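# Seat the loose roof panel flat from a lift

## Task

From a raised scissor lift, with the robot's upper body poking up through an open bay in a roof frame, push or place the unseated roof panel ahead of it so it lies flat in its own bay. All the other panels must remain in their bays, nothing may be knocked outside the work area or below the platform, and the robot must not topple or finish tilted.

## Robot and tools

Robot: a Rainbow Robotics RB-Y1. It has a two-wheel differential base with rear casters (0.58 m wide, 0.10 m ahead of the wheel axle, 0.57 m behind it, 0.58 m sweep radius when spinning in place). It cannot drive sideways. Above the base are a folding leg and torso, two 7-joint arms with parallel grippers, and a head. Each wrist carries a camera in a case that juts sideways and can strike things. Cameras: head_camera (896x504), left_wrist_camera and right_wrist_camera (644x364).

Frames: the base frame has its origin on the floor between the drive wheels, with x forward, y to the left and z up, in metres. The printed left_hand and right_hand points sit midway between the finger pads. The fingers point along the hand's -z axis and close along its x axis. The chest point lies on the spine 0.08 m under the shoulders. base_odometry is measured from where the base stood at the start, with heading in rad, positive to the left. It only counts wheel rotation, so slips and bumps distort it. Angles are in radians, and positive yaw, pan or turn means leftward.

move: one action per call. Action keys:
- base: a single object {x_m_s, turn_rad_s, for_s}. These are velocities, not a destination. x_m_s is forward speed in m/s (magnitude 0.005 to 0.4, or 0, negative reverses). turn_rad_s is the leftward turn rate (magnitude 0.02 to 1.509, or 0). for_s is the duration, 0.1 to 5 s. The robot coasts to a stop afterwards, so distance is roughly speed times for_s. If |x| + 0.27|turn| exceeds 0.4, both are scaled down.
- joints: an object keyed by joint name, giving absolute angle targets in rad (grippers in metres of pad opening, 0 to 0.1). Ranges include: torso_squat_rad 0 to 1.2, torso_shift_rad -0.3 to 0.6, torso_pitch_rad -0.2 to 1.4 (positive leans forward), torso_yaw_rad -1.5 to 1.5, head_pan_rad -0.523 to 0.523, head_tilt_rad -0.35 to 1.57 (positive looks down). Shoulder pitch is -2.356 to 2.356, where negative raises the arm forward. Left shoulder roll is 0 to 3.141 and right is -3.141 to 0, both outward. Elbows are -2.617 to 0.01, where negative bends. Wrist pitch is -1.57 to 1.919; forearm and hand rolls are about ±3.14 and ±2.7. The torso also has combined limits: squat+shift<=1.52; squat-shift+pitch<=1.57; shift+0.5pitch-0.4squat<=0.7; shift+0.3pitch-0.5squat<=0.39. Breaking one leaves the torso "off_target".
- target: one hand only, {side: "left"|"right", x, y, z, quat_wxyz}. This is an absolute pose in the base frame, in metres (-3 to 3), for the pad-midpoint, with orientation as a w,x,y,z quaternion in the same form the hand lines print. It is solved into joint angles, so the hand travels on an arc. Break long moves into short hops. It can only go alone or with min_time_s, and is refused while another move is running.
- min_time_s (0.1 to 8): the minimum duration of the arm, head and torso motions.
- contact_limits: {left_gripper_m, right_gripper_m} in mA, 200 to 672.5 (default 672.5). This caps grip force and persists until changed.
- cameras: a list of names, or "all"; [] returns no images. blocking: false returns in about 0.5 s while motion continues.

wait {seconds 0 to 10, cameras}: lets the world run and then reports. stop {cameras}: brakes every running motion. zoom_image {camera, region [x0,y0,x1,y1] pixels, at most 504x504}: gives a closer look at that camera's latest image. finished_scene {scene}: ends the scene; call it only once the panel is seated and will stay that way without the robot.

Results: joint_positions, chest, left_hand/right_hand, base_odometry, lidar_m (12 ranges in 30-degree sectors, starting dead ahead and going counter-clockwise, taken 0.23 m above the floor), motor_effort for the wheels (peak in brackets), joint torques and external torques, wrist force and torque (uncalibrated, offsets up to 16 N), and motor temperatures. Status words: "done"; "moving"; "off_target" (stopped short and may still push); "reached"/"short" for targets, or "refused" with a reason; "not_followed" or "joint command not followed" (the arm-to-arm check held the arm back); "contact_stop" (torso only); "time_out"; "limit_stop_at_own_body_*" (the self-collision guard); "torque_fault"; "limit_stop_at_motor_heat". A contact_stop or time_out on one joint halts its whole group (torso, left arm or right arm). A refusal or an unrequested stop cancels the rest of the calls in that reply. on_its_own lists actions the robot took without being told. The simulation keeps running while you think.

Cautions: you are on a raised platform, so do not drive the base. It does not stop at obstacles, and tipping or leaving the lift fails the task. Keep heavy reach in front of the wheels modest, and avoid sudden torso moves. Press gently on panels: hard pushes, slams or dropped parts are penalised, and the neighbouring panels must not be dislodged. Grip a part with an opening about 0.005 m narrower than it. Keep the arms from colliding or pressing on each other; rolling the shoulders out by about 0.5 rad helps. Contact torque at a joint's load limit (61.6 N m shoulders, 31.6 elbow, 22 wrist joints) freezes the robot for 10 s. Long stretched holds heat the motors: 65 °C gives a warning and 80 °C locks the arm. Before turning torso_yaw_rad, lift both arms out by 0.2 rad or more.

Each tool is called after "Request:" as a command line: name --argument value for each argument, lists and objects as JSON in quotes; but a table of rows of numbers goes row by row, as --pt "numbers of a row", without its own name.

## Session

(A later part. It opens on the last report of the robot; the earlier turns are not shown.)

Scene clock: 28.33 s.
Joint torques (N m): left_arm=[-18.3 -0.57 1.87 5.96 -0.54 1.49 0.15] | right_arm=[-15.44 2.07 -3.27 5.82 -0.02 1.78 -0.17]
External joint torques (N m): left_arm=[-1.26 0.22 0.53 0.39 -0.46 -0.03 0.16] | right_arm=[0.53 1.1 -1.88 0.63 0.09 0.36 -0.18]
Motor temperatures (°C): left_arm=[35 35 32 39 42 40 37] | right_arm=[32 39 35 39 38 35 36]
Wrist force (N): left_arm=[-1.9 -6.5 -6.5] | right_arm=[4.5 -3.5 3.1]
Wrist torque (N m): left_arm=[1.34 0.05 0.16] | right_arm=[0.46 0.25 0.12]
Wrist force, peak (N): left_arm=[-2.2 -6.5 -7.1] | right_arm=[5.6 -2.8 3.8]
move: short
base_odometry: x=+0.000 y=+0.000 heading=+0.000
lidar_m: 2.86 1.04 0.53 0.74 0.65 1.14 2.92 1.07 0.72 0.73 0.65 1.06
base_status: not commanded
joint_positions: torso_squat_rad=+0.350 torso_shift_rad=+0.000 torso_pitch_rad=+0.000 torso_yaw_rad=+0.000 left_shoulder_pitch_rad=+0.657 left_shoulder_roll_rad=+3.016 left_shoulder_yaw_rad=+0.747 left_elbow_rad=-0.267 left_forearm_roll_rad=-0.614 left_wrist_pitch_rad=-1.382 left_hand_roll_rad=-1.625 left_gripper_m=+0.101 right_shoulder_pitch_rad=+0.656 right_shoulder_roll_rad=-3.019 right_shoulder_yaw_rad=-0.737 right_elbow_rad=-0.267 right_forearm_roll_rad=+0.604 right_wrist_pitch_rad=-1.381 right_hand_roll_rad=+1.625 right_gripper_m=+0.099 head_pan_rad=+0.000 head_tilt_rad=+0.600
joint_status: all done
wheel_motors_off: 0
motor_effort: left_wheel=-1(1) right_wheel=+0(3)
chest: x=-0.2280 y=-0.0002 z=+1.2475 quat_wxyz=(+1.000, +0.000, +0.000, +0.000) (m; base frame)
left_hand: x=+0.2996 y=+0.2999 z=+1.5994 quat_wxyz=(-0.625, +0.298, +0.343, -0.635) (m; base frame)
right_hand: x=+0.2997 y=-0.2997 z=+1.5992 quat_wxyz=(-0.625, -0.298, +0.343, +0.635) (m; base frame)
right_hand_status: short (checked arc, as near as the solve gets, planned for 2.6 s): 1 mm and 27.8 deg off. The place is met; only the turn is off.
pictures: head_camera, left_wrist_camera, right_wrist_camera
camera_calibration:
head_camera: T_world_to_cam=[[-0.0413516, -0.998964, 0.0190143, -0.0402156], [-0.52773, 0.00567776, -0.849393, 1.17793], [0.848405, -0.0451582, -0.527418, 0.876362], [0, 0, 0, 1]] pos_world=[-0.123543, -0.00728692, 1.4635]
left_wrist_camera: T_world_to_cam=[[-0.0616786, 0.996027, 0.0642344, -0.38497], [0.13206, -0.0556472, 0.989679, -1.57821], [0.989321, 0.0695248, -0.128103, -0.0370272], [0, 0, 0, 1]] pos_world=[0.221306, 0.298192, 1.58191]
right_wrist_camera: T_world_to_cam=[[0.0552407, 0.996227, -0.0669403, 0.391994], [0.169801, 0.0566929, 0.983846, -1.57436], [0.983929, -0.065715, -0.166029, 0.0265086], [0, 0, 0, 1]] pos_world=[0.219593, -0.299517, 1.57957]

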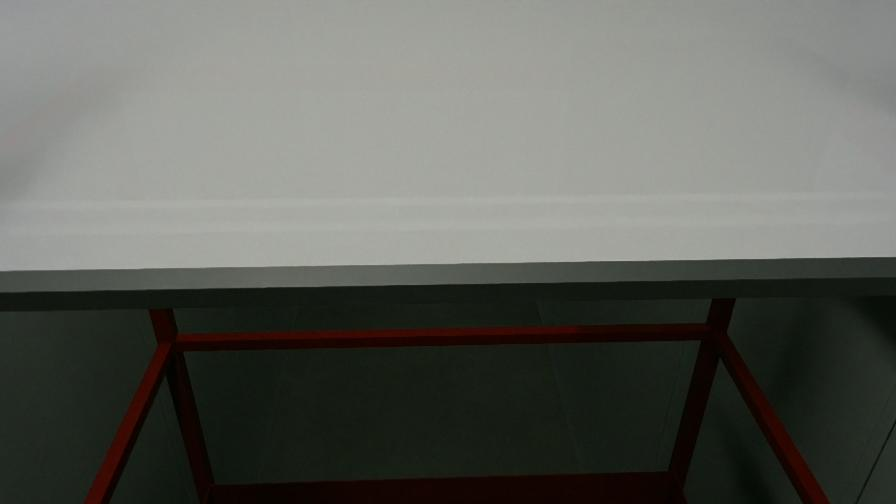

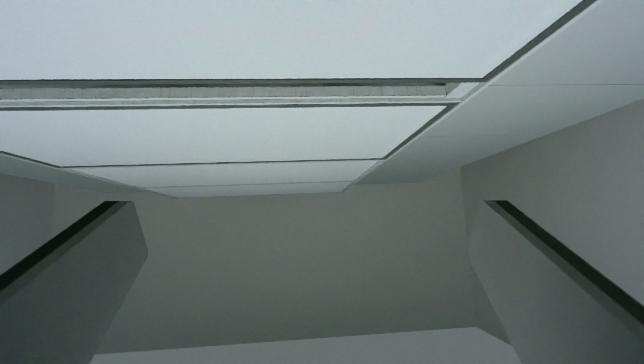

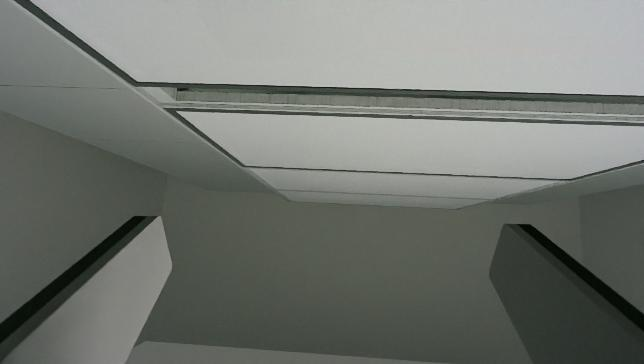

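Request:
move --joints '{"torso_yaw_rad": 0.7, "torso_squat_rad": 0.05, "head_tilt_rad": 0.5, "head_pan_rad": 0.0}' --cameras '["head_camera", "right_wrist_camera"]'

Request:
zoom_image --camera "head_camera" --region '[100, 0, 400, 168]'

Request:
move --joints '{"torso_yaw_rad": -0.7, "head_tilt_rad": 0.5, "head_pan_rad": 0.0}' --cameras '["head_camera", "left_wrist_camera"]'

Request:
zoom_image --camera "head_camera" --region '[496, 0, 796, 168]'

Scene clock: 32.53 s.
Joint torques (N m): left_arm=[-18.1 0.19 1.68 5.55 -0.4 1.56 0.07] | right_arm=[-15.69 1.83 -3.01 5.51 -0.29 1.69 0.04]
External joint torques (N m): left_arm=[-1.07 0.96 0.33 -0.02 -0.32 0.04 0.09] | right_arm=[0.27 0.87 -1.62 0.32 -0.17 0.26 0.03]
Motor temperatures (°C): left_arm=[35 35 32 39 42 40 37] | right_arm=[32 39 35 39 38 35 36]
Wrist force (N): left_arm=[-1.9 -6.4 -6.1] | right_arm=[4.4 -3.1 3.5]
Wrist torque (N m): left_arm=[1.32 0.05 0.15] | right_arm=[0.43 0.24 0.12]
Wrist force, peak (N): left_arm=[-2.2 -6.7 -7.0] | right_arm=[5.1 -3.5 3.3]
move: done
base_odometry: x=+0.000 y=+0.000 heading=+0.000
lidar_m: 2.86 1.04 0.53 0.74 0.65 1.13 2.91 1.06 0.72 0.74 0.64 1.08
base_status: not commanded
joint_positions: torso_squat_rad=+0.050 torso_shift_rad=+0.000 torso_pitch_rad=+0.000 torso_yaw_rad=+0.700 left_shoulder_pitch_rad=+0.657 left_shoulder_roll_rad=+3.016 left_shoulder_yaw_rad=+0.747 left_elbow_rad=-0.267 left_forearm_roll_rad=-0.614 left_wrist_pitch_rad=-1.382 left_hand_roll_rad=-1.625 left_gripper_m=+0.101 right_shoulder_pitch_rad=+0.656 right_shoulder_roll_rad=-3.019 right_shoulder_yaw_rad=-0.737 right_elbow_rad=-0.267 right_forearm_roll_rad=+0.604 right_wrist_pitch_rad=-1.381 right_hand_roll_rad=+1.625 right_gripper_m=+0.099 head_pan_rad=+0.000 head_tilt_rad=+0.500
joint_status: all done
wheel_motors_off: 0
motor_effort: left_wheel=+0(2) right_wheel=-2(3)
chest: x=-0.2280 y=-0.0002 z=+1.2891 quat_wxyz=(+0.939, +0.000, +0.000, +0.343) (m; base frame)
left_hand: x=-0.0180 y=+0.5692 z=+1.6412 quat_wxyz=(-0.369, +0.163, +0.424, -0.811) (m; base frame)
right_hand: x=+0.3685 y=+0.1105 z=+1.6410 quat_wxyz=(-0.805, -0.398, +0.220, +0.382) (m; base frame)
pictures: head_camera, right_wrist_camera
camera_calibration:
head_camera: T_world_to_cam=[[0.610626, -0.791781, 0.0148254, 0.113949], [-0.340216, -0.27919, -0.897945, 1.32629], [0.715115, 0.543265, -0.439857, 0.736629], [0, 0, 0, 1]] pos_world=[-0.14513, 0.0603247, 1.51326]
right_wrist_camera: T_world_to_cam=[[-0.599463, 0.797612, -0.0667775, 0.245249], [0.0932153, 0.152433, 0.983908, -1.63282], [0.794956, 0.583592, -0.165727, -0.00996474], [0, 0, 0, 1]] pos_world=[0.307143, 0.0590974, 1.62127]

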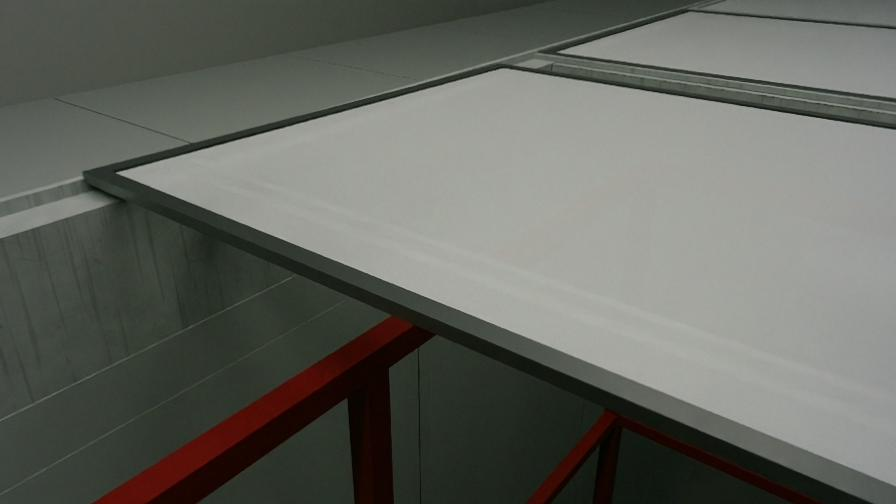

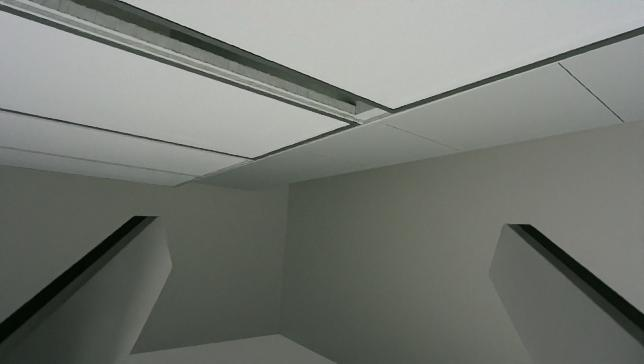

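Scaled by 1.680 from the camera's 896x504 image, which has a finer 1280x720 frame.

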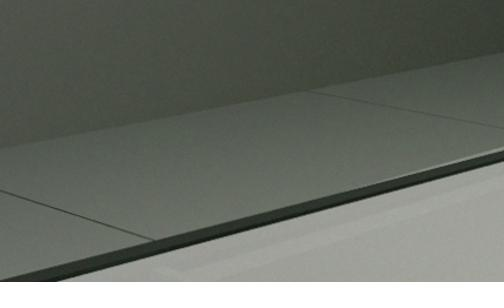

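Scene clock: 35.67 s.
Joint torques (N m): left_arm=[-18.4 -1.11 1.52 5.63 -0.47 1.47 -0.02] | right_arm=[-15.71 0.86 -3.25 5.24 -0.17 1.79 -0.01]
External joint torques (N m): left_arm=[-1.36 -0.31 0.17 0.06 -0.4 -0.05 -0.01] | right_arm=[0.27 -0.1 -1.86 0.05 -0.05 0.36 -0.02]
Motor temperatures (°C): left_arm=[35 35 32 39 42 40 37] | right_arm=[32 39 35 39 38 35 36]
Wrist force (N): left_arm=[-2.0 -6.5 -6.6] | right_arm=[4.5 -2.9 3.4]
Wrist torque (N m): left_arm=[1.32 0.06 0.16] | right_arm=[0.39 0.25 0.12]
Wrist force, peak (N): left_arm=[-2.3 -6.6 -7.1] | right_arm=[5.0 -3.2 3.6]
move: done
base_odometry: x=+0.000 y=+0.000 heading=+0.000
lidar_m: 2.87 1.04 0.53 0.73 0.64 1.14 2.91 1.07 0.72 0.74 0.64 1.07
base_status: not commanded
joint_positions: torso_squat_rad=+0.050 torso_shift_rad=+0.000 torso_pitch_rad=+0.000 torso_yaw_rad=-0.700 left_shoulder_pitch_rad=+0.657 left_shoulder_roll_rad=+3.016 left_shoulder_yaw_rad=+0.747 left_elbow_rad=-0.267 left_forearm_roll_rad=-0.614 left_wrist_pitch_rad=-1.382 left_hand_roll_rad=-1.625 left_gripper_m=+0.101 right_shoulder_pitch_rad=+0.656 right_shoulder_roll_rad=-3.019 right_shoulder_yaw_rad=-0.737 right_elbow_rad=-0.267 right_forearm_roll_rad=+0.604 right_wrist_pitch_rad=-1.381 right_hand_roll_rad=+1.625 right_gripper_m=+0.099 head_pan_rad=+0.000 head_tilt_rad=+0.500
joint_status: all done
wheel_motors_off: 0
motor_effort: left_wheel=+0(1) right_wheel=+4(4)
chest: x=-0.2280 y=-0.0003 z=+1.2891 quat_wxyz=(+0.939, +0.000, +0.000, -0.343) (m; base frame)
left_hand: x=+0.3689 y=-0.1107 z=+1.6408 quat_wxyz=(-0.805, +0.397, +0.219, -0.382) (m; base frame)
right_hand: x=-0.0175 y=-0.5695 z=+1.6407 quat_wxyz=(-0.369, -0.163, +0.424, +0.811) (m; base frame)
pictures: head_camera, left_wrist_camera
camera_calibration:
head_camera: T_world_to_cam=[[-0.67658, -0.73622, 0.0148455, -0.179574], [-0.33336, 0.288255, -0.897653, 1.32765], [0.65659, -0.612283, -0.440454, 0.723852], [0, 0, 0, 1]] pos_world=[-0.154185, -0.071705, 1.51326]
left_wrist_camera: T_world_to_cam=[[0.594534, 0.801503, 0.0642109, -0.238036], [0.0654071, -0.1278, 0.989641, -1.63449], [0.801406, -0.584175, -0.128406, -0.0742636], [0, 0, 0, 1]] pos_world=[0.307943, -0.0614847, 1.62331]

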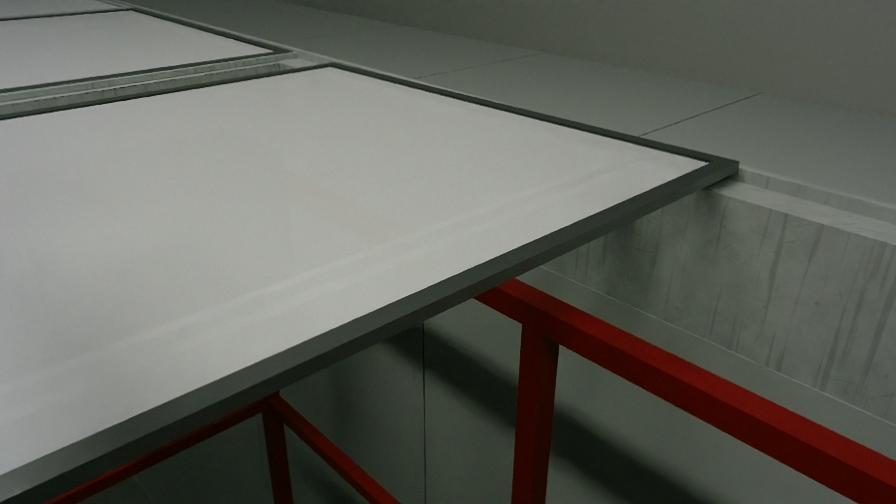

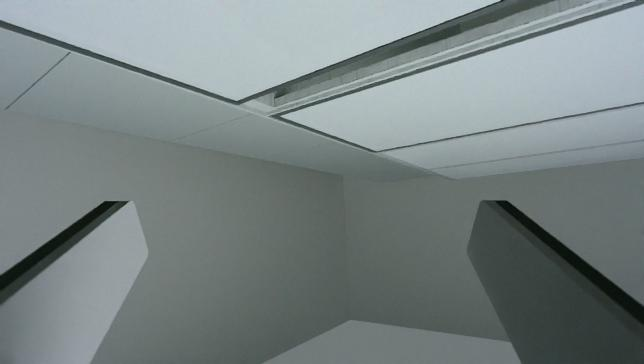

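Scaled by 1.680 from the camera's 896x504 image, which has a finer 1280x720 frame.

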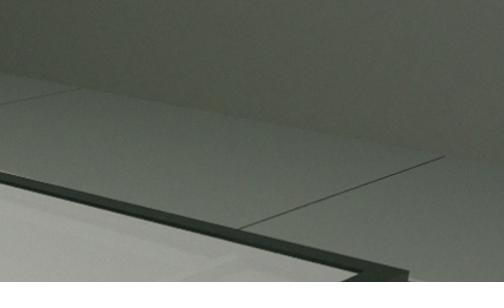

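Request:
zoom_image --camera "head_camera" --region '[660, 120, 860, 232]'

Request:
zoom_image --camera "head_camera" --region '[200, 20, 440, 155]'

Request:
zoom_image --camera "left_wrist_camera" --region '[200, 50, 360, 140]'

Request:
move --joints '{"torso_yaw_rad": 0.7, "head_tilt_rad": 0.5, "head_pan_rad": 0.0}' --cameras '["head_camera", "right_wrist_camera"]'

Request:
zoom_image --camera "head_camera" --region '[36, 120, 236, 232]'

Request:
zoom_image --camera "head_camera" --region '[400, 20, 640, 155]'

Request:
zoom_image --camera "right_wrist_camera" --region '[284, 50, 444, 140]'

Scaled by 2.520 from the camera's 896x504 image, which has a finer 1280x720 frame.

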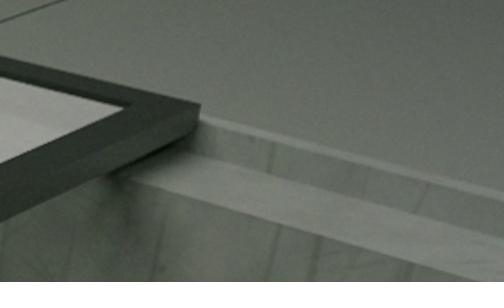

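Scaled by 2.100 from the camera's 896x504 image, which has a finer 1280x720 frame.

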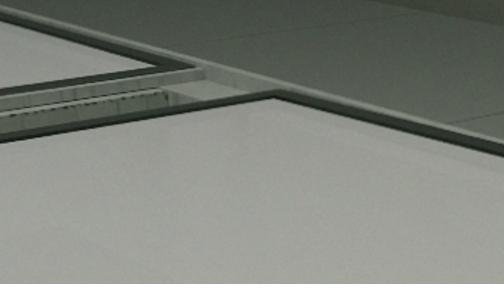

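Scaled by 3.150 from the camera's 644x364 image, which has a finer 1265x715 frame.

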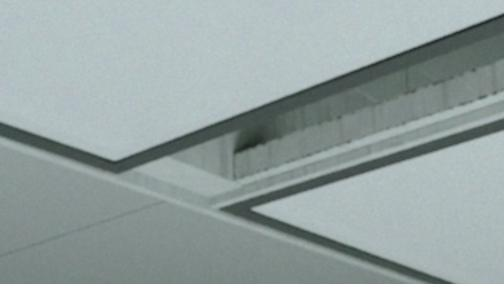

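Scene clock: 39.10 s.
Joint torques (N m): left_arm=[-18 0.16 1.64 5.5 -0.38 1.52 0.13] | right_arm=[-15.49 1.32 -3.29 5.54 -0.37 1.66 0.03]
External joint torques (N m): left_arm=[-0.97 0.94 0.29 -0.07 -0.3 0 0.15] | right_arm=[0.47 0.36 -1.9 0.35 -0.26 0.23 0.02]
Motor temperatures (°C): left_arm=[35 35 32 39 42 40 37] | right_arm=[32 39 35 39 38 35 36]
Wrist force (N): left_arm=[-1.9 -6.9 -6.5] | right_arm=[4.4 -3.2 3.5]
Wrist torque (N m): left_arm=[1.39 0.08 0.17] | right_arm=[0.44 0.24 0.12]
Wrist force, peak (N): left_arm=[-2.0 -6.6 -6.9] | right_arm=[4.9 -3.2 3.6]
move: done
base_odometry: x=+0.000 y=+0.000 heading=+0.000
lidar_m: 2.87 1.03 0.53 0.74 0.65 1.14 2.89 1.06 0.72 0.74 0.64 1.06
base_status: not commanded
joint_positions: torso_squat_rad=+0.050 torso_shift_rad=+0.000 torso_pitch_rad=+0.000 torso_yaw_rad=+0.700 left_shoulder_pitch_rad=+0.657 left_shoulder_roll_rad=+3.016 left_shoulder_yaw_rad=+0.747 left_elbow_rad=-0.267 left_forearm_roll_rad=-0.614 left_wrist_pitch_rad=-1.382 left_hand_roll_rad=-1.625 left_gripper_m=+0.101 right_shoulder_pitch_rad=+0.656 right_shoulder_roll_rad=-3.019 right_shoulder_yaw_rad=-0.737 right_elbow_rad=-0.267 right_forearm_roll_rad=+0.604 right_wrist_pitch_rad=-1.381 right_hand_roll_rad=+1.625 right_gripper_m=+0.099 head_pan_rad=+0.000 head_tilt_rad=+0.500
joint_status: all done
wheel_motors_off: 0
motor_effort: left_wheel=+0(1) right_wheel=+2(4)
chest: x=-0.2280 y=-0.0002 z=+1.2891 quat_wxyz=(+0.939, +0.000, +0.000, +0.343) (m; base frame)
left_hand: x=-0.0181 y=+0.5692 z=+1.6412 quat_wxyz=(-0.369, +0.163, +0.424, -0.811) (m; base frame)
right_hand: x=+0.3684 y=+0.1105 z=+1.6411 quat_wxyz=(-0.805, -0.398, +0.220, +0.382) (m; base frame)
pictures: head_camera, right_wrist_camera
camera_calibration:
head_camera: T_world_to_cam=[[0.610645, -0.791764, 0.0148799, 0.113869], [-0.340116, -0.279189, -0.897984, 1.32636], [0.715146, 0.543289, -0.439777, 0.73651], [0, 0, 0, 1]] pos_world=[-0.145129, 0.0603248, 1.51326]
right_wrist_camera: T_world_to_cam=[[-0.599469, 0.797597, -0.0668974, 0.245393], [0.0930633, 0.152471, 0.983917, -1.63288], [0.794969, 0.583602, -0.165628, -0.0100336], [0, 0, 0, 1]] pos_world=[0.307043, 0.0590974, 1.62137]

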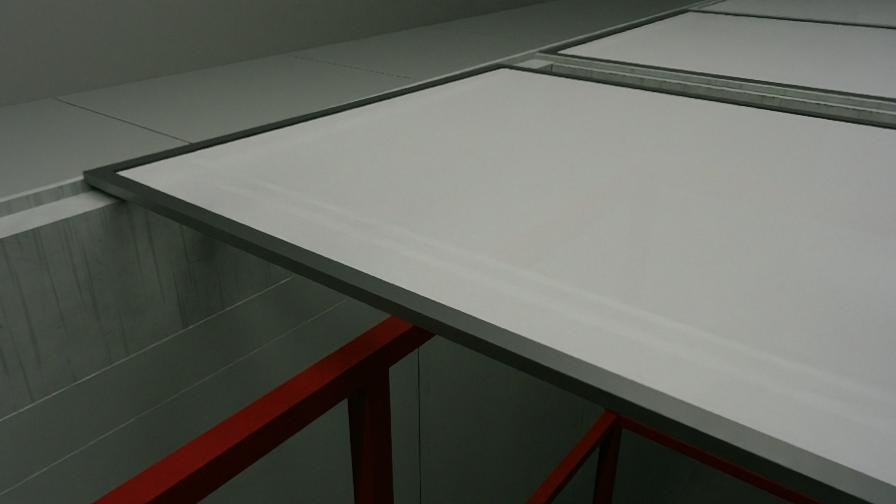

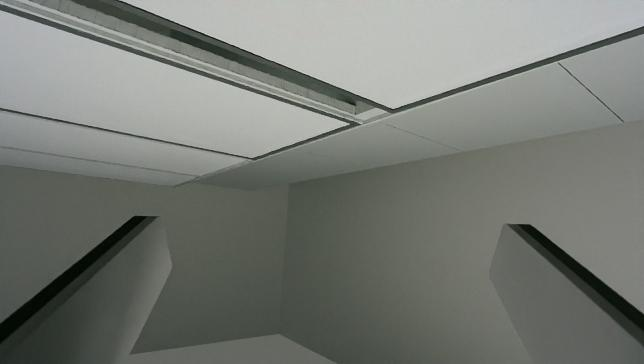

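Scaled by 2.520 from the camera's 896x504 image, which has a finer 1280x720 frame.

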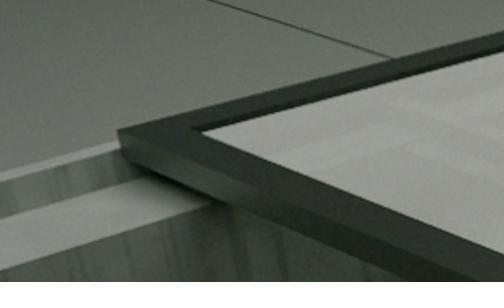

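Scaled by 2.100 from the camera's 896x504 image, which has a finer 1280x720 frame.

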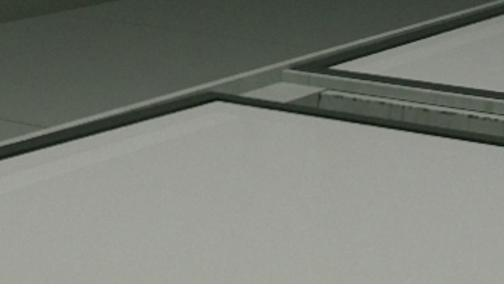

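Scaled by 3.150 from the camera's 644x364 image, which has a finer 1265x715 frame.

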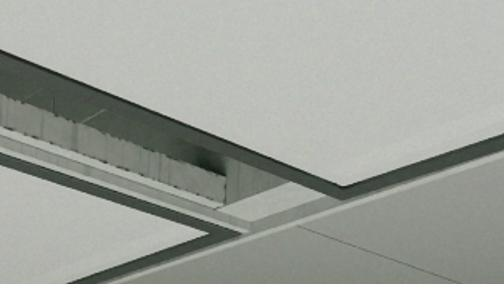

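Request:
move --joints '{"torso_yaw_rad": 0.0, "left_gripper_m": 0.0, "right_gripper_m": 0.0, "head_tilt_rad": 0.7}' --cameras '[]'

Request:
move --target '{"side": "left", "x": 0.1, "y": 0.4, "z": 1.5, "quat_wxyz": [0.7064, -0.0308, -0.0308, 0.7064]}'

Scene clock: 44.03 s.
Joint torques (N m): left_arm=[-18.24 -0.91 1.58 5.36 -0.4 1.45 0.01] | right_arm=[-15.62 0.78 -3.05 5.25 -0.27 1.63 -0.01]
External joint torques (N m): left_arm=[-1.21 -0.11 0.24 -0.22 -0.32 -0.07 0.02] | right_arm=[0.35 -0.17 -1.66 0.06 -0.16 0.21 -0.02]
Motor temperatures (°C): left_arm=[35 35 32 39 42 40 37] | right_arm=[33 39 35 39 38 35 36]
Wrist force (N): left_arm=[-1.8 -6.2 -6.7] | right_arm=[4.3 -3.0 3.4]
Wrist torque (N m): left_arm=[1.31 0.08 0.17] | right_arm=[0.41 0.24 0.11]
Wrist force, peak (N): left_arm=[-2.5 -6.9 -7.0] | right_arm=[4.9 -3.4 3.6]
move: done
base_odometry: x=+0.000 y=+0.000 heading=+0.000
lidar_m: 2.87 1.04 0.52 0.74 0.64 1.14 2.90 1.07 0.72 0.74 0.63 1.07
base_status: not commanded
joint_positions: torso_squat_rad=+0.050 torso_shift_rad=+0.000 torso_pitch_rad=+0.000 torso_yaw_rad=+0.000 left_shoulder_pitch_rad=+0.657 left_shoulder_roll_rad=+3.016 left_shoulder_yaw_rad=+0.747 left_elbow_rad=-0.267 left_forearm_roll_rad=-0.614 left_wrist_pitch_rad=-1.382 left_hand_roll_rad=-1.625 left_gripper_m=+0.001 right_shoulder_pitch_rad=+0.656 right_shoulder_roll_rad=-3.019 right_shoulder_yaw_rad=-0.737 right_elbow_rad=-0.267 right_forearm_roll_rad=+0.604 right_wrist_pitch_rad=-1.381 right_hand_roll_rad=+1.625 right_gripper_m=+0.000 head_pan_rad=+0.000 head_tilt_rad=+0.700
joint_status: all done
wheel_motors_off: 0
motor_effort: left_wheel=+0(1) right_wheel=-3(4)
chest: x=-0.2280 y=-0.0003 z=+1.2891 quat_wxyz=(+1.000, +0.000, +0.000, +0.000) (m; base frame)
left_hand: x=+0.2996 y=+0.2997 z=+1.6411 quat_wxyz=(-0.625, +0.298, +0.343, -0.635) (m; base frame)
right_hand: x=+0.2996 y=-0.3001 z=+1.6408 quat_wxyz=(-0.625, -0.298, +0.343, +0.635) (m; base frame)
pictures: none
No camera images: "cameras" was empty.

Scene clock: 45.97 s.
Joint torques (N m): left_arm=[-10.68 6.25 0.16 7.71 -0.34 0.32 0.08] | right_arm=[-15.4 1.3 -3 5.22 -0.38 1.69 0.08]
External joint torques (N m): left_arm=[0 0.02 -0.25 -0.83 -0.31 -0.01 0.08] | right_arm=[0.57 0.34 -1.61 0.03 -0.26 0.27 0.07]
Motor temperatures (°C): left_arm=[35 35 32 39 42 40 37] | right_arm=[33 39 35 39 38 35 36]
Wrist force (N): left_arm=[-1.8 -10.3 -8.6] | right_arm=[4.5 -3.1 3.4]
Wrist torque (N m): left_arm=[1.56 0.10 0.14] | right_arm=[0.43 0.25 0.12]
Wrist force, peak (N): left_arm=[-1.8 -10.4 -8.8] | right_arm=[4.9 -3.1 3.5]
move: short
base_odometry: x=+0.000 y=+0.000 heading=+0.000
lidar_m: 2.86 1.03 0.52 0.74 0.64 1.14 2.89 1.07 0.72 0.74 0.64 1.07
base_status: not commanded
joint_positions: torso_squat_rad=+0.050 torso_shift_rad=+0.000 torso_pitch_rad=+0.000 torso_yaw_rad=+0.000 left_shoulder_pitch_rad=+0.153 left_shoulder_roll_rad=+3.026 left_shoulder_yaw_rad=-0.424 left_elbow_rad=-1.163 left_forearm_roll_rad=+0.000 left_wrist_pitch_rad=-1.570 left_hand_roll_rad=-2.061 left_gripper_m=+0.001 right_shoulder_pitch_rad=+0.656 right_shoulder_roll_rad=-3.019 right_shoulder_yaw_rad=-0.737 right_elbow_rad=-0.267 right_forearm_roll_rad=+0.604 right_wrist_pitch_rad=-1.381 right_hand_roll_rad=+1.625 right_gripper_m=+0.000 head_pan_rad=+0.000 head_tilt_rad=+0.700
joint_status: all done
wheel_motors_off: 0
motor_effort: left_wheel=+0(1) right_wheel=+1(4)
chest: x=-0.2280 y=-0.0003 z=+1.2891 quat_wxyz=(+1.000, +0.000, +0.000, +0.000) (m; base frame)
left_hand: x=+0.0998 y=+0.4000 z=+1.4996 quat_wxyz=(-0.701, +0.053, +0.104, -0.703) (m; base frame)
left_hand_status: short (checked arc, as near as the solve gets, planned for 1.5 s): 0 mm and 8.8 deg off. The place is met; only the turn is off.
right_hand: x=+0.2996 y=-0.2999 z=+1.6409 quat_wxyz=(-0.625, -0.298, +0.343, +0.635) (m; base frame)
pictures: head_camera, left_wrist_camera, right_wrist_camera
camera_calibration:
head_camera: T_world_to_cam=[[-0.039171, -0.998968, 0.022985, -0.0464744], [-0.609863, 0.00567951, -0.792486, 1.1116], [0.791538, -0.0450602, -0.609456, 1.00872], [0, 0, 0, 1]] pos_world=[-0.122334, -0.00728678, 1.49676]
left_wrist_camera: T_world_to_cam=[[-0.0165808, 0.995234, 0.0960941, -0.542574], [0.750556, -0.0511082, 0.658827, -1.01488], [0.660598, 0.0830479, -0.746132, 1.09513], [0, 0, 0, 1]] pos_world=[0.0292919, 0.397171, 1.53788]
right_wrist_camera: T_world_to_cam=[[0.0555037, 0.996231, -0.0666642, 0.39438], [0.169606, 0.0563896, 0.983897, -1.6154], [0.983948, -0.0659166, -0.165837, 0.0331305], [0, 0, 0, 1]] pos_world=[0.219493, -0.299617, 1.62117]

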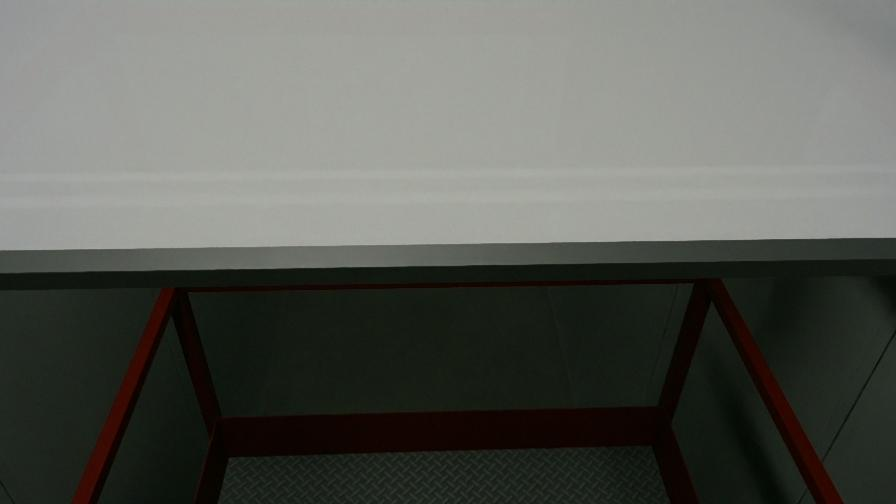

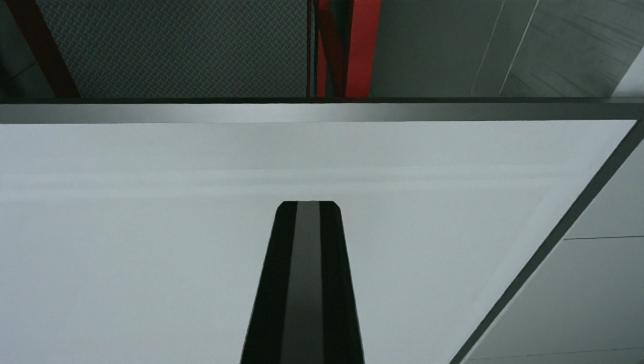

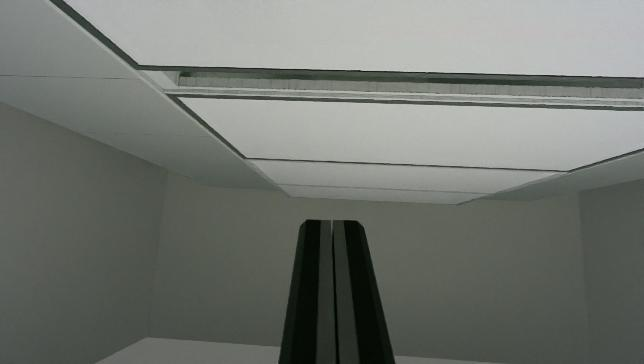

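Request:
move --target '{"side": "left", "x": 0.08, "y": 0.4, "z": 1.34, "quat_wxyz": [0.7064, -0.0308, -0.0308, 0.7064]}' --cameras '["head_camera", "left_wrist_camera"]'

Request:
move --target '{"side": "right", "x": 0.08, "y": -0.4, "z": 1.34, "quat_wxyz": [0.7064, 0.0308, -0.0308, -0.7064]}' --cameras '["head_camera", "left_wrist_camera", "right_wrist_camera"]'

Scene clock: 49.07 s.
Joint torques (N m): left_arm=[-11.34 6.2 -0.19 8.34 -0.37 -0.38 -0.17] | right_arm=[-15.22 0.86 -3.22 5.33 -0.18 1.64 -0.09]
External joint torques (N m): left_arm=[-0.3 -0.7 -0.83 -0.29 -0.35 -0.4 -0.17] | right_arm=[0.75 -0.1 -1.83 0.14 -0.07 0.21 -0.1]
Motor temperatures (°C): left_arm=[35 35 32 39 42 40 37] | right_arm=[33 39 35 39 38 35 36]
Wrist force (N): left_arm=[-2.0 -11.0 -8.6] | right_arm=[4.3 -3.2 3.2]
Wrist torque (N m): left_arm=[1.59 0.07 0.13] | right_arm=[0.45 0.23 0.11]
Wrist force, peak (N): left_arm=[-1.7 -10.8 -9.5] | right_arm=[4.7 -3.1 3.6]
move: done
base_odometry: x=+0.000 y=+0.000 heading=+0.000
lidar_m: 2.87 1.04 0.53 0.74 0.66 1.14 2.90 1.07 0.72 0.74 0.64 1.07
base_status: not commanded
joint_positions: torso_squat_rad=+0.050 torso_shift_rad=+0.000 torso_pitch_rad=+0.000 torso_yaw_rad=+0.000 left_shoulder_pitch_rad=+0.179 left_shoulder_roll_rad=+2.989 left_shoulder_yaw_rad=-0.444 left_elbow_rad=-1.719 left_forearm_roll_rad=-0.017 left_wrist_pitch_rad=-1.132 left_hand_roll_rad=-2.091 left_gripper_m=+0.001 right_shoulder_pitch_rad=+0.656 right_shoulder_roll_rad=-3.019 right_shoulder_yaw_rad=-0.737 right_elbow_rad=-0.267 right_forearm_roll_rad=+0.604 right_wrist_pitch_rad=-1.381 right_hand_roll_rad=+1.625 right_gripper_m=+0.000 head_pan_rad=+0.000 head_tilt_rad=+0.700
joint_status: all done
wheel_motors_off: 0
motor_effort: left_wheel=+1(1) right_wheel=+0(5)
chest: x=-0.2280 y=-0.0003 z=+1.2891 quat_wxyz=(+1.000, +0.000, +0.000, +0.000) (m; base frame)
left_hand: x=+0.0801 y=+0.3999 z=+1.3401 quat_wxyz=(-0.707, +0.031, +0.031, -0.706) (m; base frame)
left_hand_status: reached (checked arc, planned for 0.9 s): 0 mm and 0.0 deg off.
right_hand: x=+0.2996 y=-0.2999 z=+1.6409 quat_wxyz=(-0.625, -0.298, +0.343, +0.635) (m; base frame)
pictures: head_camera, left_wrist_camera
camera_calibration:
head_camera: T_world_to_cam=[[-0.039171, -0.998968, 0.022985, -0.0464744], [-0.609863, 0.00567951, -0.792486, 1.1116], [0.791538, -0.0450602, -0.609456, 1.00872], [0, 0, 0, 1]] pos_world=[-0.122334, -0.00728678, 1.49676]
left_wrist_camera: T_world_to_cam=[[-0.00185657, 0.999679, 0.0252548, -0.435545], [0.833191, -0.0124191, 0.552846, -0.775068], [0.552983, 0.0220685, -0.832901, 1.13844], [0, 0, 0, 1]] pos_world=[0.0154339, 0.400657, 1.3877]

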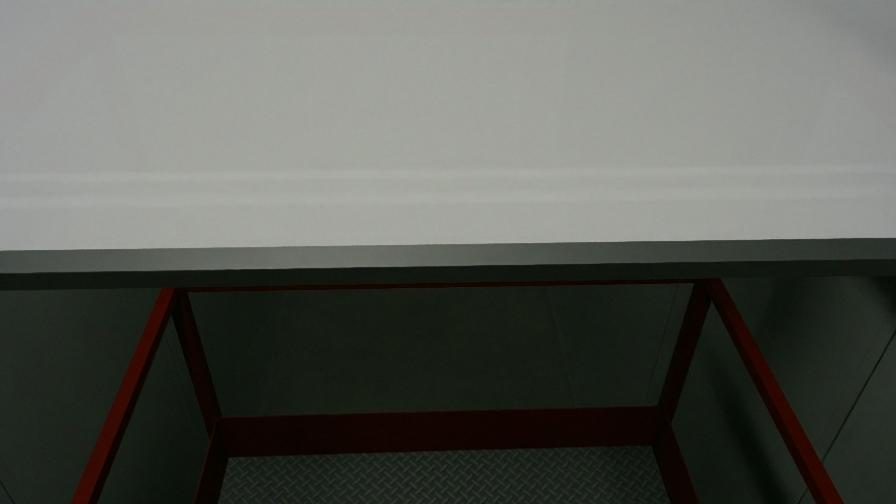

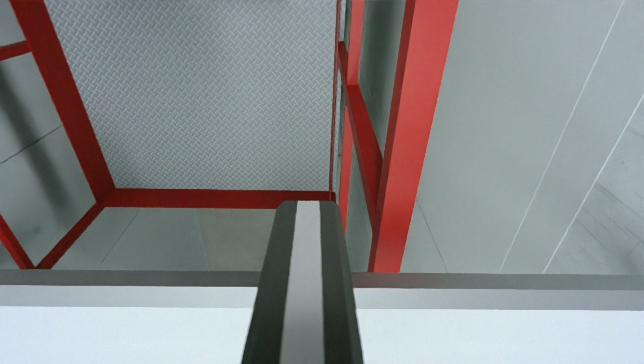

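Scene clock: 51.50 s.
Joint torques (N m): left_arm=[-11.48 6.07 0.15 8.42 -0.38 -0.02 -0.25] | right_arm=[-9.31 -12.18 -8.36 5.95 -0.18 0.09 0.02]
External joint torques (N m): left_arm=[-0.44 -0.83 -0.49 -0.22 -0.35 -0.04 -0.25] | right_arm=[-0.41 -0.75 -1.86 0.04 -0.01 0.03 0.02]
Motor temperatures (°C): left_arm=[35 35 32 39 42 40 37] | right_arm=[33 39 35 39 38 35 36]
Wrist force (N): left_arm=[-1.5 -10.8 -8.7] | right_arm=[4.9 1.5 0.8]
Wrist torque (N m): left_arm=[1.57 0.10 0.13] | right_arm=[0.17 0.30 0.13]
Wrist force, peak (N): left_arm=[-1.6 -11.2 -9.2] | right_arm=[5.1 -2.5 4.0]
move: done
base_odometry: x=+0.000 y=+0.000 heading=+0.000
lidar_m: 2.85 1.03 0.53 0.73 0.65 1.14 2.89 1.10 0.71 0.75 0.64 1.07
base_status: not commanded
joint_positions: torso_squat_rad=+0.050 torso_shift_rad=+0.000 torso_pitch_rad=+0.000 torso_yaw_rad=+0.000 left_shoulder_pitch_rad=+0.179 left_shoulder_roll_rad=+2.989 left_shoulder_yaw_rad=-0.444 left_elbow_rad=-1.719 left_forearm_roll_rad=-0.017 left_wrist_pitch_rad=-1.132 left_hand_roll_rad=-2.091 left_gripper_m=+0.001 right_shoulder_pitch_rad=-0.001 right_shoulder_roll_rad=-2.397 right_shoulder_yaw_rad=-0.012 right_elbow_rad=-1.718 right_forearm_roll_rad=+0.758 right_wrist_pitch_rad=-1.388 right_hand_roll_rad=+1.461 right_gripper_m=+0.000 head_pan_rad=+0.000 head_tilt_rad=+0.700
joint_status: all done
wheel_motors_off: 0
motor_effort: left_wheel=-2(2) right_wheel=+0(4)
chest: x=-0.2280 y=-0.0003 z=+1.2891 quat_wxyz=(+1.000, +0.000, +0.000, +0.000) (m; base frame)
left_hand: x=+0.0800 y=+0.3999 z=+1.3402 quat_wxyz=(-0.706, +0.031, +0.031, -0.706) (m; base frame)
right_hand: x=+0.0801 y=-0.4000 z=+1.3396 quat_wxyz=(-0.707, -0.030, +0.029, +0.706) (m; base frame)
right_hand_status: reached (checked arc, planned for 1.8 s): 0 mm and 0.2 deg off.
pictures: head_camera, left_wrist_camera, right_wrist_camera
camera_calibration:
head_camera: T_world_to_cam=[[-0.0391539, -0.998972, 0.0228448, -0.0463621], [-0.60986, 0.00578005, -0.792488, 1.1116], [0.791541, -0.0449611, -0.609459, 1.00872], [0, 0, 0, 1]] pos_world=[-0.122334, -0.0073865, 1.49676]
left_wrist_camera: T_world_to_cam=[[-0.0019935, 0.999678, 0.0252845, -0.435487], [0.833191, -0.0123215, 0.552848, -0.775082], [0.552981, 0.022169, -0.832899, 1.13854], [0, 0, 0, 1]] pos_world=[0.015334, 0.400556, 1.3878]
right_wrist_camera: T_world_to_cam=[[-0.00462632, 0.99977, -0.0209402, 0.43117], [0.855111, 0.0148113, 0.518233, -0.72389], [0.518424, -0.0155087, -0.854983, 1.17319], [0, 0, 0, 1]] pos_world=[0.0127935, -0.402155, 1.38723]

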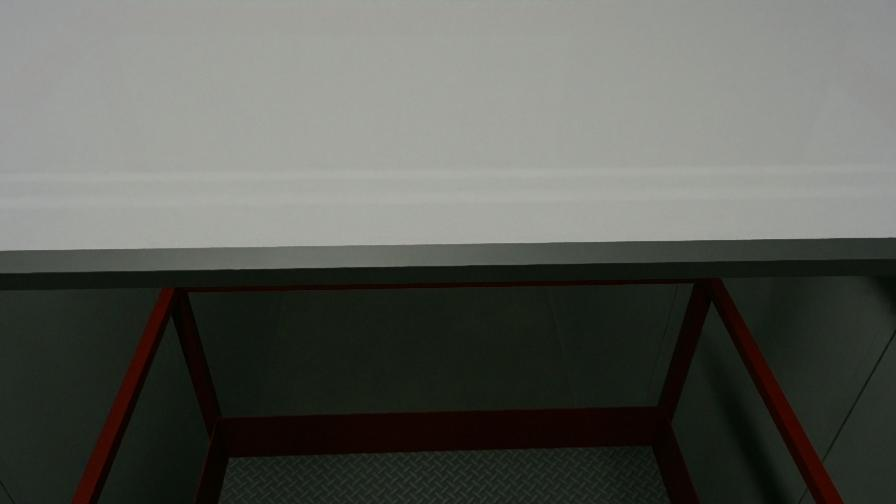

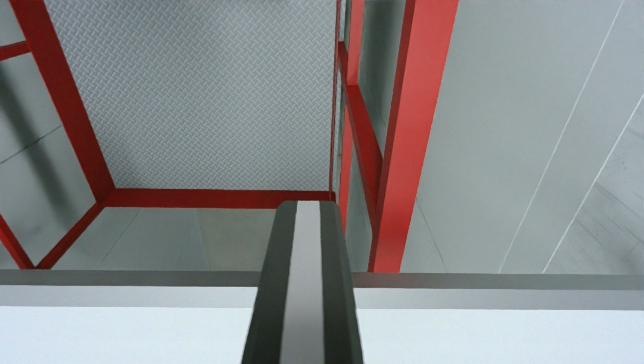

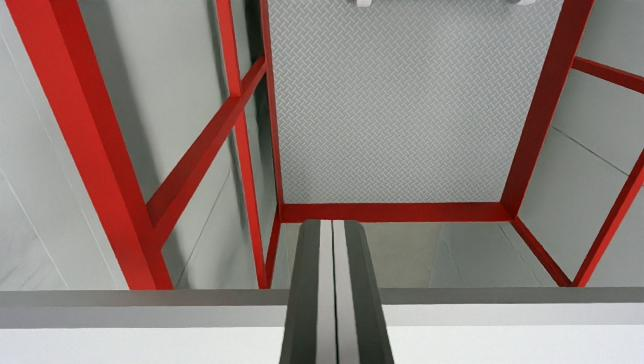

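Request:
move --target '{"side": "left", "x": 0.23, "y": 0.4, "z": 1.31, "quat_wxyz": [0.7064, -0.0308, -0.0308, 0.7064]}' --cameras '["left_wrist_camera"]'

Request:
move --target '{"side": "right", "x": 0.23, "y": -0.4, "z": 1.31, "quat_wxyz": [0.7064, 0.0308, -0.0308, -0.7064]}' --cameras '["head_camera", "right_wrist_camera"]'

Scene clock: 53.73 s.
Joint torques (N m): left_arm=[-21.75 0.21 -0.03 9.38 -0.11 0.05 -0.3] | right_arm=[-9.36 -11.89 -8.33 6.22 -0.31 0.11 0.03]
External joint torques (N m): left_arm=[-1.91 0.06 0.4 0.53 -0.07 0.02 -0.3] | right_arm=[-0.46 -0.45 -1.83 0.31 -0.15 0.05 0.02]
Motor temperatures (°C): left_arm=[35 35 32 39 42 40 37] | right_arm=[33 39 35 39 38 35 36]
Wrist force (N): left_arm=[-1.4 -10.9 -9.2] | right_arm=[5.0 1.4 0.6]
Wrist torque (N m): left_arm=[1.56 0.10 0.15] | right_arm=[0.19 0.31 0.14]
Wrist force, peak (N): left_arm=[-1.9 -11.5 -9.3] | right_arm=[5.2 1.0 0.9]
move: done
base_odometry: x=+0.000 y=+0.000 heading=+0.000
lidar_m: 2.87 1.03 0.53 0.74 0.65 1.13 2.90 1.06 0.72 0.73 0.64 1.08
base_status: not commanded
joint_positions: torso_squat_rad=+0.050 torso_shift_rad=+0.000 torso_pitch_rad=+0.000 torso_yaw_rad=+0.000 left_shoulder_pitch_rad=+0.840 left_shoulder_roll_rad=+3.002 left_shoulder_yaw_rad=-0.080 left_elbow_rad=-0.938 left_forearm_roll_rad=+0.102 left_wrist_pitch_rad=-1.349 left_hand_roll_rad=-2.001 left_gripper_m=+0.001 right_shoulder_pitch_rad=-0.001 right_shoulder_roll_rad=-2.397 right_shoulder_yaw_rad=-0.012 right_elbow_rad=-1.718 right_forearm_roll_rad=+0.758 right_wrist_pitch_rad=-1.388 right_hand_roll_rad=+1.461 right_gripper_m=+0.000 head_pan_rad=+0.000 head_tilt_rad=+0.700
joint_status: all done
wheel_motors_off: 0
motor_effort: left_wheel=-1(2) right_wheel=-1(3)
chest: x=-0.2280 y=-0.0003 z=+1.2891 quat_wxyz=(+1.000, +0.000, +0.000, +0.000) (m; base frame)
left_hand: x=+0.2298 y=+0.4000 z=+1.3099 quat_wxyz=(-0.706, +0.031, +0.032, -0.706) (m; base frame)
left_hand_status: reached (checked arc, planned for 1.1 s): 0 mm and 0.1 deg off.
right_hand: x=+0.0801 y=-0.3999 z=+1.3397 quat_wxyz=(-0.707, -0.030, +0.029, +0.706) (m; base frame)
pictures: left_wrist_camera
camera_calibration:
left_wrist_camera: T_world_to_cam=[[-0.00229281, 0.999654, 0.0261965, -0.435694], [0.832, -0.0126262, 0.554632, -0.885048], [0.554771, 0.0230671, -0.831683, 1.02804], [0, 0, 0, 1]] pos_world=[0.165032, 0.400655, 1.3573]

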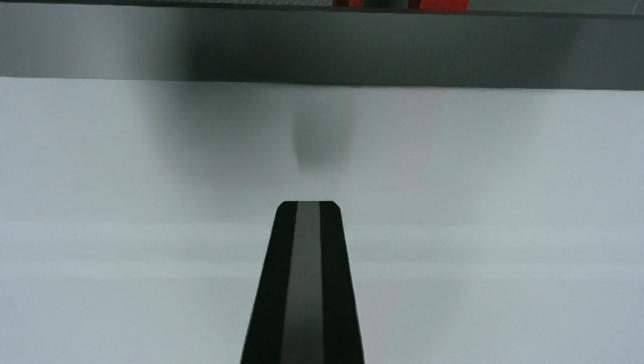

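Scene clock: 55.67 s.
Joint torques (N m): left_arm=[-21.45 0.59 -0.1 9.16 -0.16 0.09 -0.22] | right_arm=[-16.97 0.49 -4.89 7.93 -0.09 -0.22 0.12]
External joint torques (N m): left_arm=[-1.61 0.44 0.33 0.31 -0.13 0.07 -0.22] | right_arm=[1.15 1.17 -1.42 0.72 0.1 -0.28 0.12]
Motor temperatures (°C): left_arm=[35 35 32 39 42 40 37] | right_arm=[33 39 35 39 38 35 36]
Wrist force (N): left_arm=[-1.6 -10.8 -8.7] | right_arm=[4.6 1.3 0.6]
Wrist torque (N m): left_arm=[1.57 0.06 0.14] | right_arm=[0.19 0.28 0.15]
Wrist force, peak (N): left_arm=[-1.6 -11.1 -9.2] | right_arm=[5.2 2.0 0.8]
move: done
base_odometry: x=+0.000 y=+0.000 heading=+0.000
lidar_m: 2.86 1.05 0.53 0.75 0.64 1.14 2.90 1.07 0.71 0.74 0.64 1.08
base_status: not commanded
joint_positions: torso_squat_rad=+0.050 torso_shift_rad=+0.000 torso_pitch_rad=+0.000 torso_yaw_rad=+0.000 left_shoulder_pitch_rad=+0.840 left_shoulder_roll_rad=+3.002 left_shoulder_yaw_rad=-0.080 left_elbow_rad=-0.938 left_forearm_roll_rad=+0.102 left_wrist_pitch_rad=-1.349 left_hand_roll_rad=-2.001 left_gripper_m=+0.001 right_shoulder_pitch_rad=+0.896 right_shoulder_roll_rad=-2.767 right_shoulder_yaw_rad=-0.461 right_elbow_rad=-0.936 right_forearm_roll_rad=+0.449 right_wrist_pitch_rad=-1.397 right_hand_roll_rad=+1.738 right_gripper_m=+0.000 head_pan_rad=+0.000 head_tilt_rad=+0.700
joint_status: all done
wheel_motors_off: 0
motor_effort: left_wheel=-2(2) right_wheel=-1(4)
chest: x=-0.2280 y=-0.0003 z=+1.2891 quat_wxyz=(+1.000, +0.000, +0.000, +0.000) (m; base frame)
left_hand: x=+0.2298 y=+0.4001 z=+1.3099 quat_wxyz=(-0.706, +0.031, +0.032, -0.706) (m; base frame)
right_hand: x=+0.2299 y=-0.3998 z=+1.3098 quat_wxyz=(-0.707, -0.031, +0.031, +0.706) (m; base frame)
right_hand_status: reached (checked arc, planned for 1.2 s): 0 mm and 0.0 deg off.
pictures: head_camera, right_wrist_camera
camera_calibration:
head_camera: T_world_to_cam=[[-0.0391692, -0.998968, 0.0229837, -0.0464722], [-0.609926, 0.00568298, -0.792438, 1.11152], [0.79149, -0.0450575, -0.609519, 1.0088], [0, 0, 0, 1]] pos_world=[-0.122334, -0.00728677, 1.49676]
right_wrist_camera: T_world_to_cam=[[-0.00431407, 0.999733, -0.0226863, 0.433238], [0.853226, 0.0155116, 0.521311, -0.839898], [0.521524, -0.0171075, -0.853065, 1.0661], [0, 0, 0, 1]] pos_world=[0.162497, -0.401856, 1.35713]

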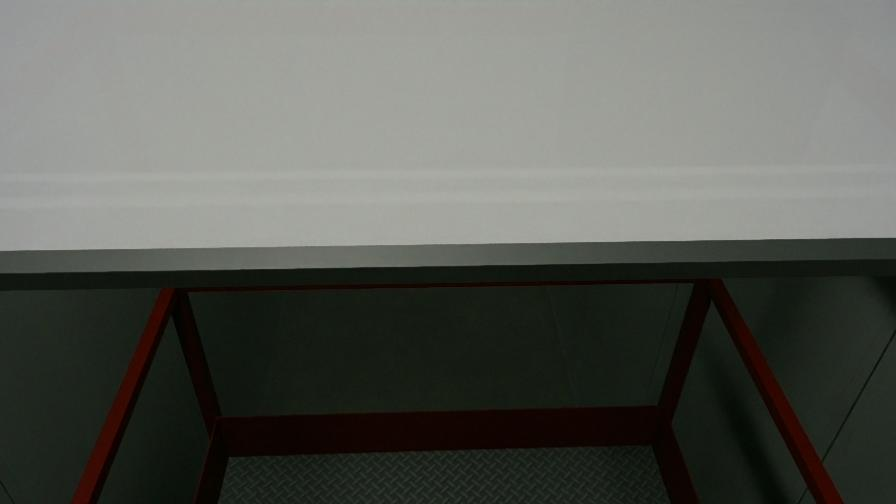

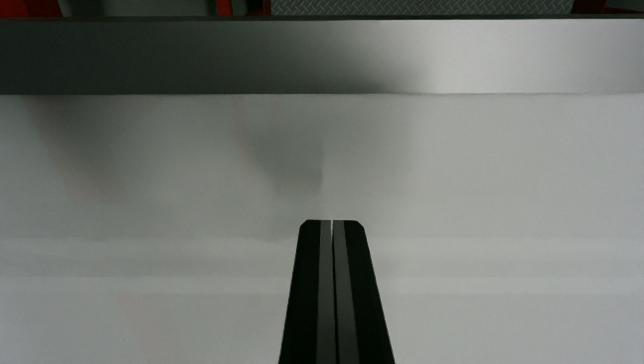

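Request:
move --target '{"side": "left", "x": 0.23, "y": 0.4, "z": 1.294, "quat_wxyz": [0.7064, -0.0308, -0.0308, 0.7064]}' --min_time_s 0.8 --cameras '["left_wrist_camera"]'

Request:
move --target '{"side": "right", "x": 0.23, "y": -0.4, "z": 1.294, "quat_wxyz": [0.7064, 0.0308, -0.0308, -0.7064]}' --min_time_s 0.8 --cameras '["right_wrist_camera"]'

Scene clock: 57.03 s.
Joint torques (N m): left_arm=[-19.72 1.25 0.52 7.84 0.1 0.14 -0.31] | right_arm=[-16.76 0.03 -4.69 7.97 -0.1 -0.21 -0.02]
External joint torques (N m): left_arm=[0.18 1.19 0.98 -0.99 0.14 0.13 -0.31] | right_arm=[1.36 0.7 -1.22 0.76 0.09 -0.27 -0.02]
Motor temperatures (°C): left_arm=[35 35 32 39 42 40 37] | right_arm=[33 39 35 39 38 35 36]
Wrist force (N): left_arm=[-1.7 -10.8 -8.9] | right_arm=[4.8 1.4 0.9]
Wrist torque (N m): left_arm=[1.56 0.04 0.13] | right_arm=[0.18 0.27 0.15]
Wrist force, peak (N): left_arm=[-1.6 -11.1 -9.4] | right_arm=[4.9 1.4 0.8]
move: done
base_odometry: x=+0.000 y=+0.000 heading=+0.000
lidar_m: 2.87 1.04 0.52 0.74 0.64 1.14 2.91 1.07 0.72 0.73 0.63 1.07
base_status: not commanded
joint_positions: torso_squat_rad=+0.050 torso_shift_rad=+0.000 torso_pitch_rad=+0.000 torso_yaw_rad=+0.000 left_shoulder_pitch_rad=+0.848 left_shoulder_roll_rad=+3.004 left_shoulder_yaw_rad=-0.076 left_elbow_rad=-0.985 left_forearm_roll_rad=+0.104 left_wrist_pitch_rad=-1.299 left_hand_roll_rad=-2.005 left_gripper_m=+0.001 right_shoulder_pitch_rad=+0.896 right_shoulder_roll_rad=-2.767 right_shoulder_yaw_rad=-0.461 right_elbow_rad=-0.936 right_forearm_roll_rad=+0.449 right_wrist_pitch_rad=-1.397 right_hand_roll_rad=+1.738 right_gripper_m=+0.000 head_pan_rad=+0.000 head_tilt_rad=+0.700
joint_status: all done
wheel_motors_off: 0
motor_effort: left_wheel=-1(2) right_wheel=-2(4)
chest: x=-0.2280 y=-0.0003 z=+1.2891 quat_wxyz=(+1.000, +0.000, +0.000, +0.000) (m; base frame)
left_hand: x=+0.2295 y=+0.4000 z=+1.2946 quat_wxyz=(-0.706, +0.030, +0.030, -0.707) (m; base frame)
left_hand_status: reached (checked arc, planned for 0.8 s): 1 mm and 0.1 deg off.
right_hand: x=+0.2299 y=-0.3998 z=+1.3098 quat_wxyz=(-0.707, -0.031, +0.031, +0.706) (m; base frame)
pictures: left_wrist_camera
camera_calibration:
left_wrist_camera: T_world_to_cam=[[-0.00235342, 0.99969, 0.0247919, -0.43352], [0.833909, -0.0117207, 0.551777, -0.873357], [0.551897, 0.0219728, -0.833623, 1.01911], [0, 0, 0, 1]] pos_world=[0.164836, 0.400757, 1.3422]

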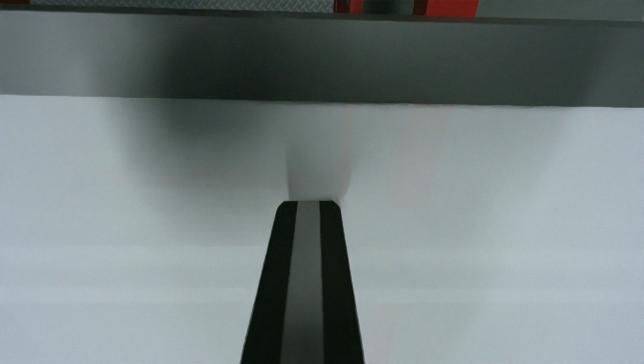

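Scene clock: 58.17 s.
Joint torques (N m): left_arm=[-19.85 1.39 0.44 7.86 0.14 0.1 -0.32] | right_arm=[-16.17 0.54 -3.55 7.2 -0.09 0.38 0.16]
External joint torques (N m): left_arm=[0.06 1.33 0.9 -0.97 0.18 0.08 -0.32] | right_arm=[1.96 1.17 0.06 0 0.11 0.32 0.16]
Motor temperatures (°C): left_arm=[35 35 32 39 42 40 37] | right_arm=[33 39 35 39 38 35 36]
Wrist force (N): left_arm=[-1.5 -11.1 -9.0] | right_arm=[4.8 1.3 0.9]
Wrist torque (N m): left_arm=[1.59 0.07 0.15] | right_arm=[0.18 0.30 0.14]
Wrist force, peak (N): left_arm=[-1.7 -10.9 -9.6] | right_arm=[4.9 1.3 0.7]
move: done
base_odometry: x=+0.000 y=+0.000 heading=+0.000
lidar_m: 2.87 1.04 0.53 0.74 0.64 1.13 2.90 1.07 0.73 0.74 0.64 1.08
base_status: not commanded
joint_positions: torso_squat_rad=+0.050 torso_shift_rad=+0.000 torso_pitch_rad=+0.000 torso_yaw_rad=+0.000 left_shoulder_pitch_rad=+0.848 left_shoulder_roll_rad=+3.004 left_shoulder_yaw_rad=-0.076 left_elbow_rad=-0.985 left_forearm_roll_rad=+0.104 left_wrist_pitch_rad=-1.299 left_hand_roll_rad=-2.005 left_gripper_m=+0.001 right_shoulder_pitch_rad=+0.905 right_shoulder_roll_rad=-2.758 right_shoulder_yaw_rad=-0.458 right_elbow_rad=-0.986 right_forearm_roll_rad=+0.453 right_wrist_pitch_rad=-1.348 right_hand_roll_rad=+1.729 right_gripper_m=+0.000 head_pan_rad=+0.000 head_tilt_rad=+0.700
joint_status: all done
wheel_motors_off: 0
motor_effort: left_wheel=-2(2) right_wheel=+1(3)
chest: x=-0.2280 y=-0.0003 z=+1.2891 quat_wxyz=(+1.000, +0.000, +0.000, +0.000) (m; base frame)
left_hand: x=+0.2295 y=+0.4000 z=+1.2946 quat_wxyz=(-0.706, +0.030, +0.030, -0.707) (m; base frame)
right_hand: x=+0.2295 y=-0.3996 z=+1.2944 quat_wxyz=(-0.707, -0.031, +0.029, +0.706) (m; base frame)
right_hand_status: reached (checked arc, planned for 0.8 s): 1 mm and 0.2 deg off.
pictures: right_wrist_camera
camera_calibration:
right_wrist_camera: T_world_to_cam=[[-0.00488759, 0.99977, -0.0208747, 0.430465], [0.854805, 0.0150097, 0.518732, -0.828663], [0.518926, -0.0153084, -0.854682, 1.05652], [0, 0, 0, 1]] pos_world=[0.162194, -0.401755, 1.34183]

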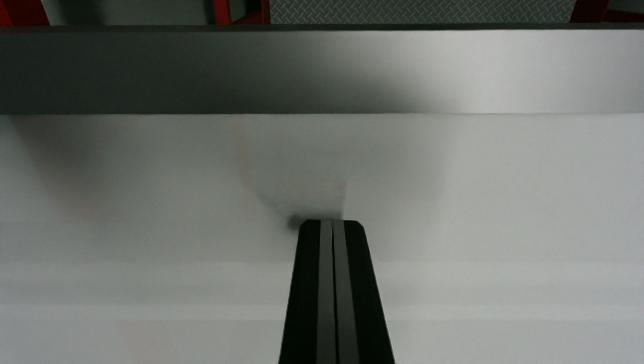

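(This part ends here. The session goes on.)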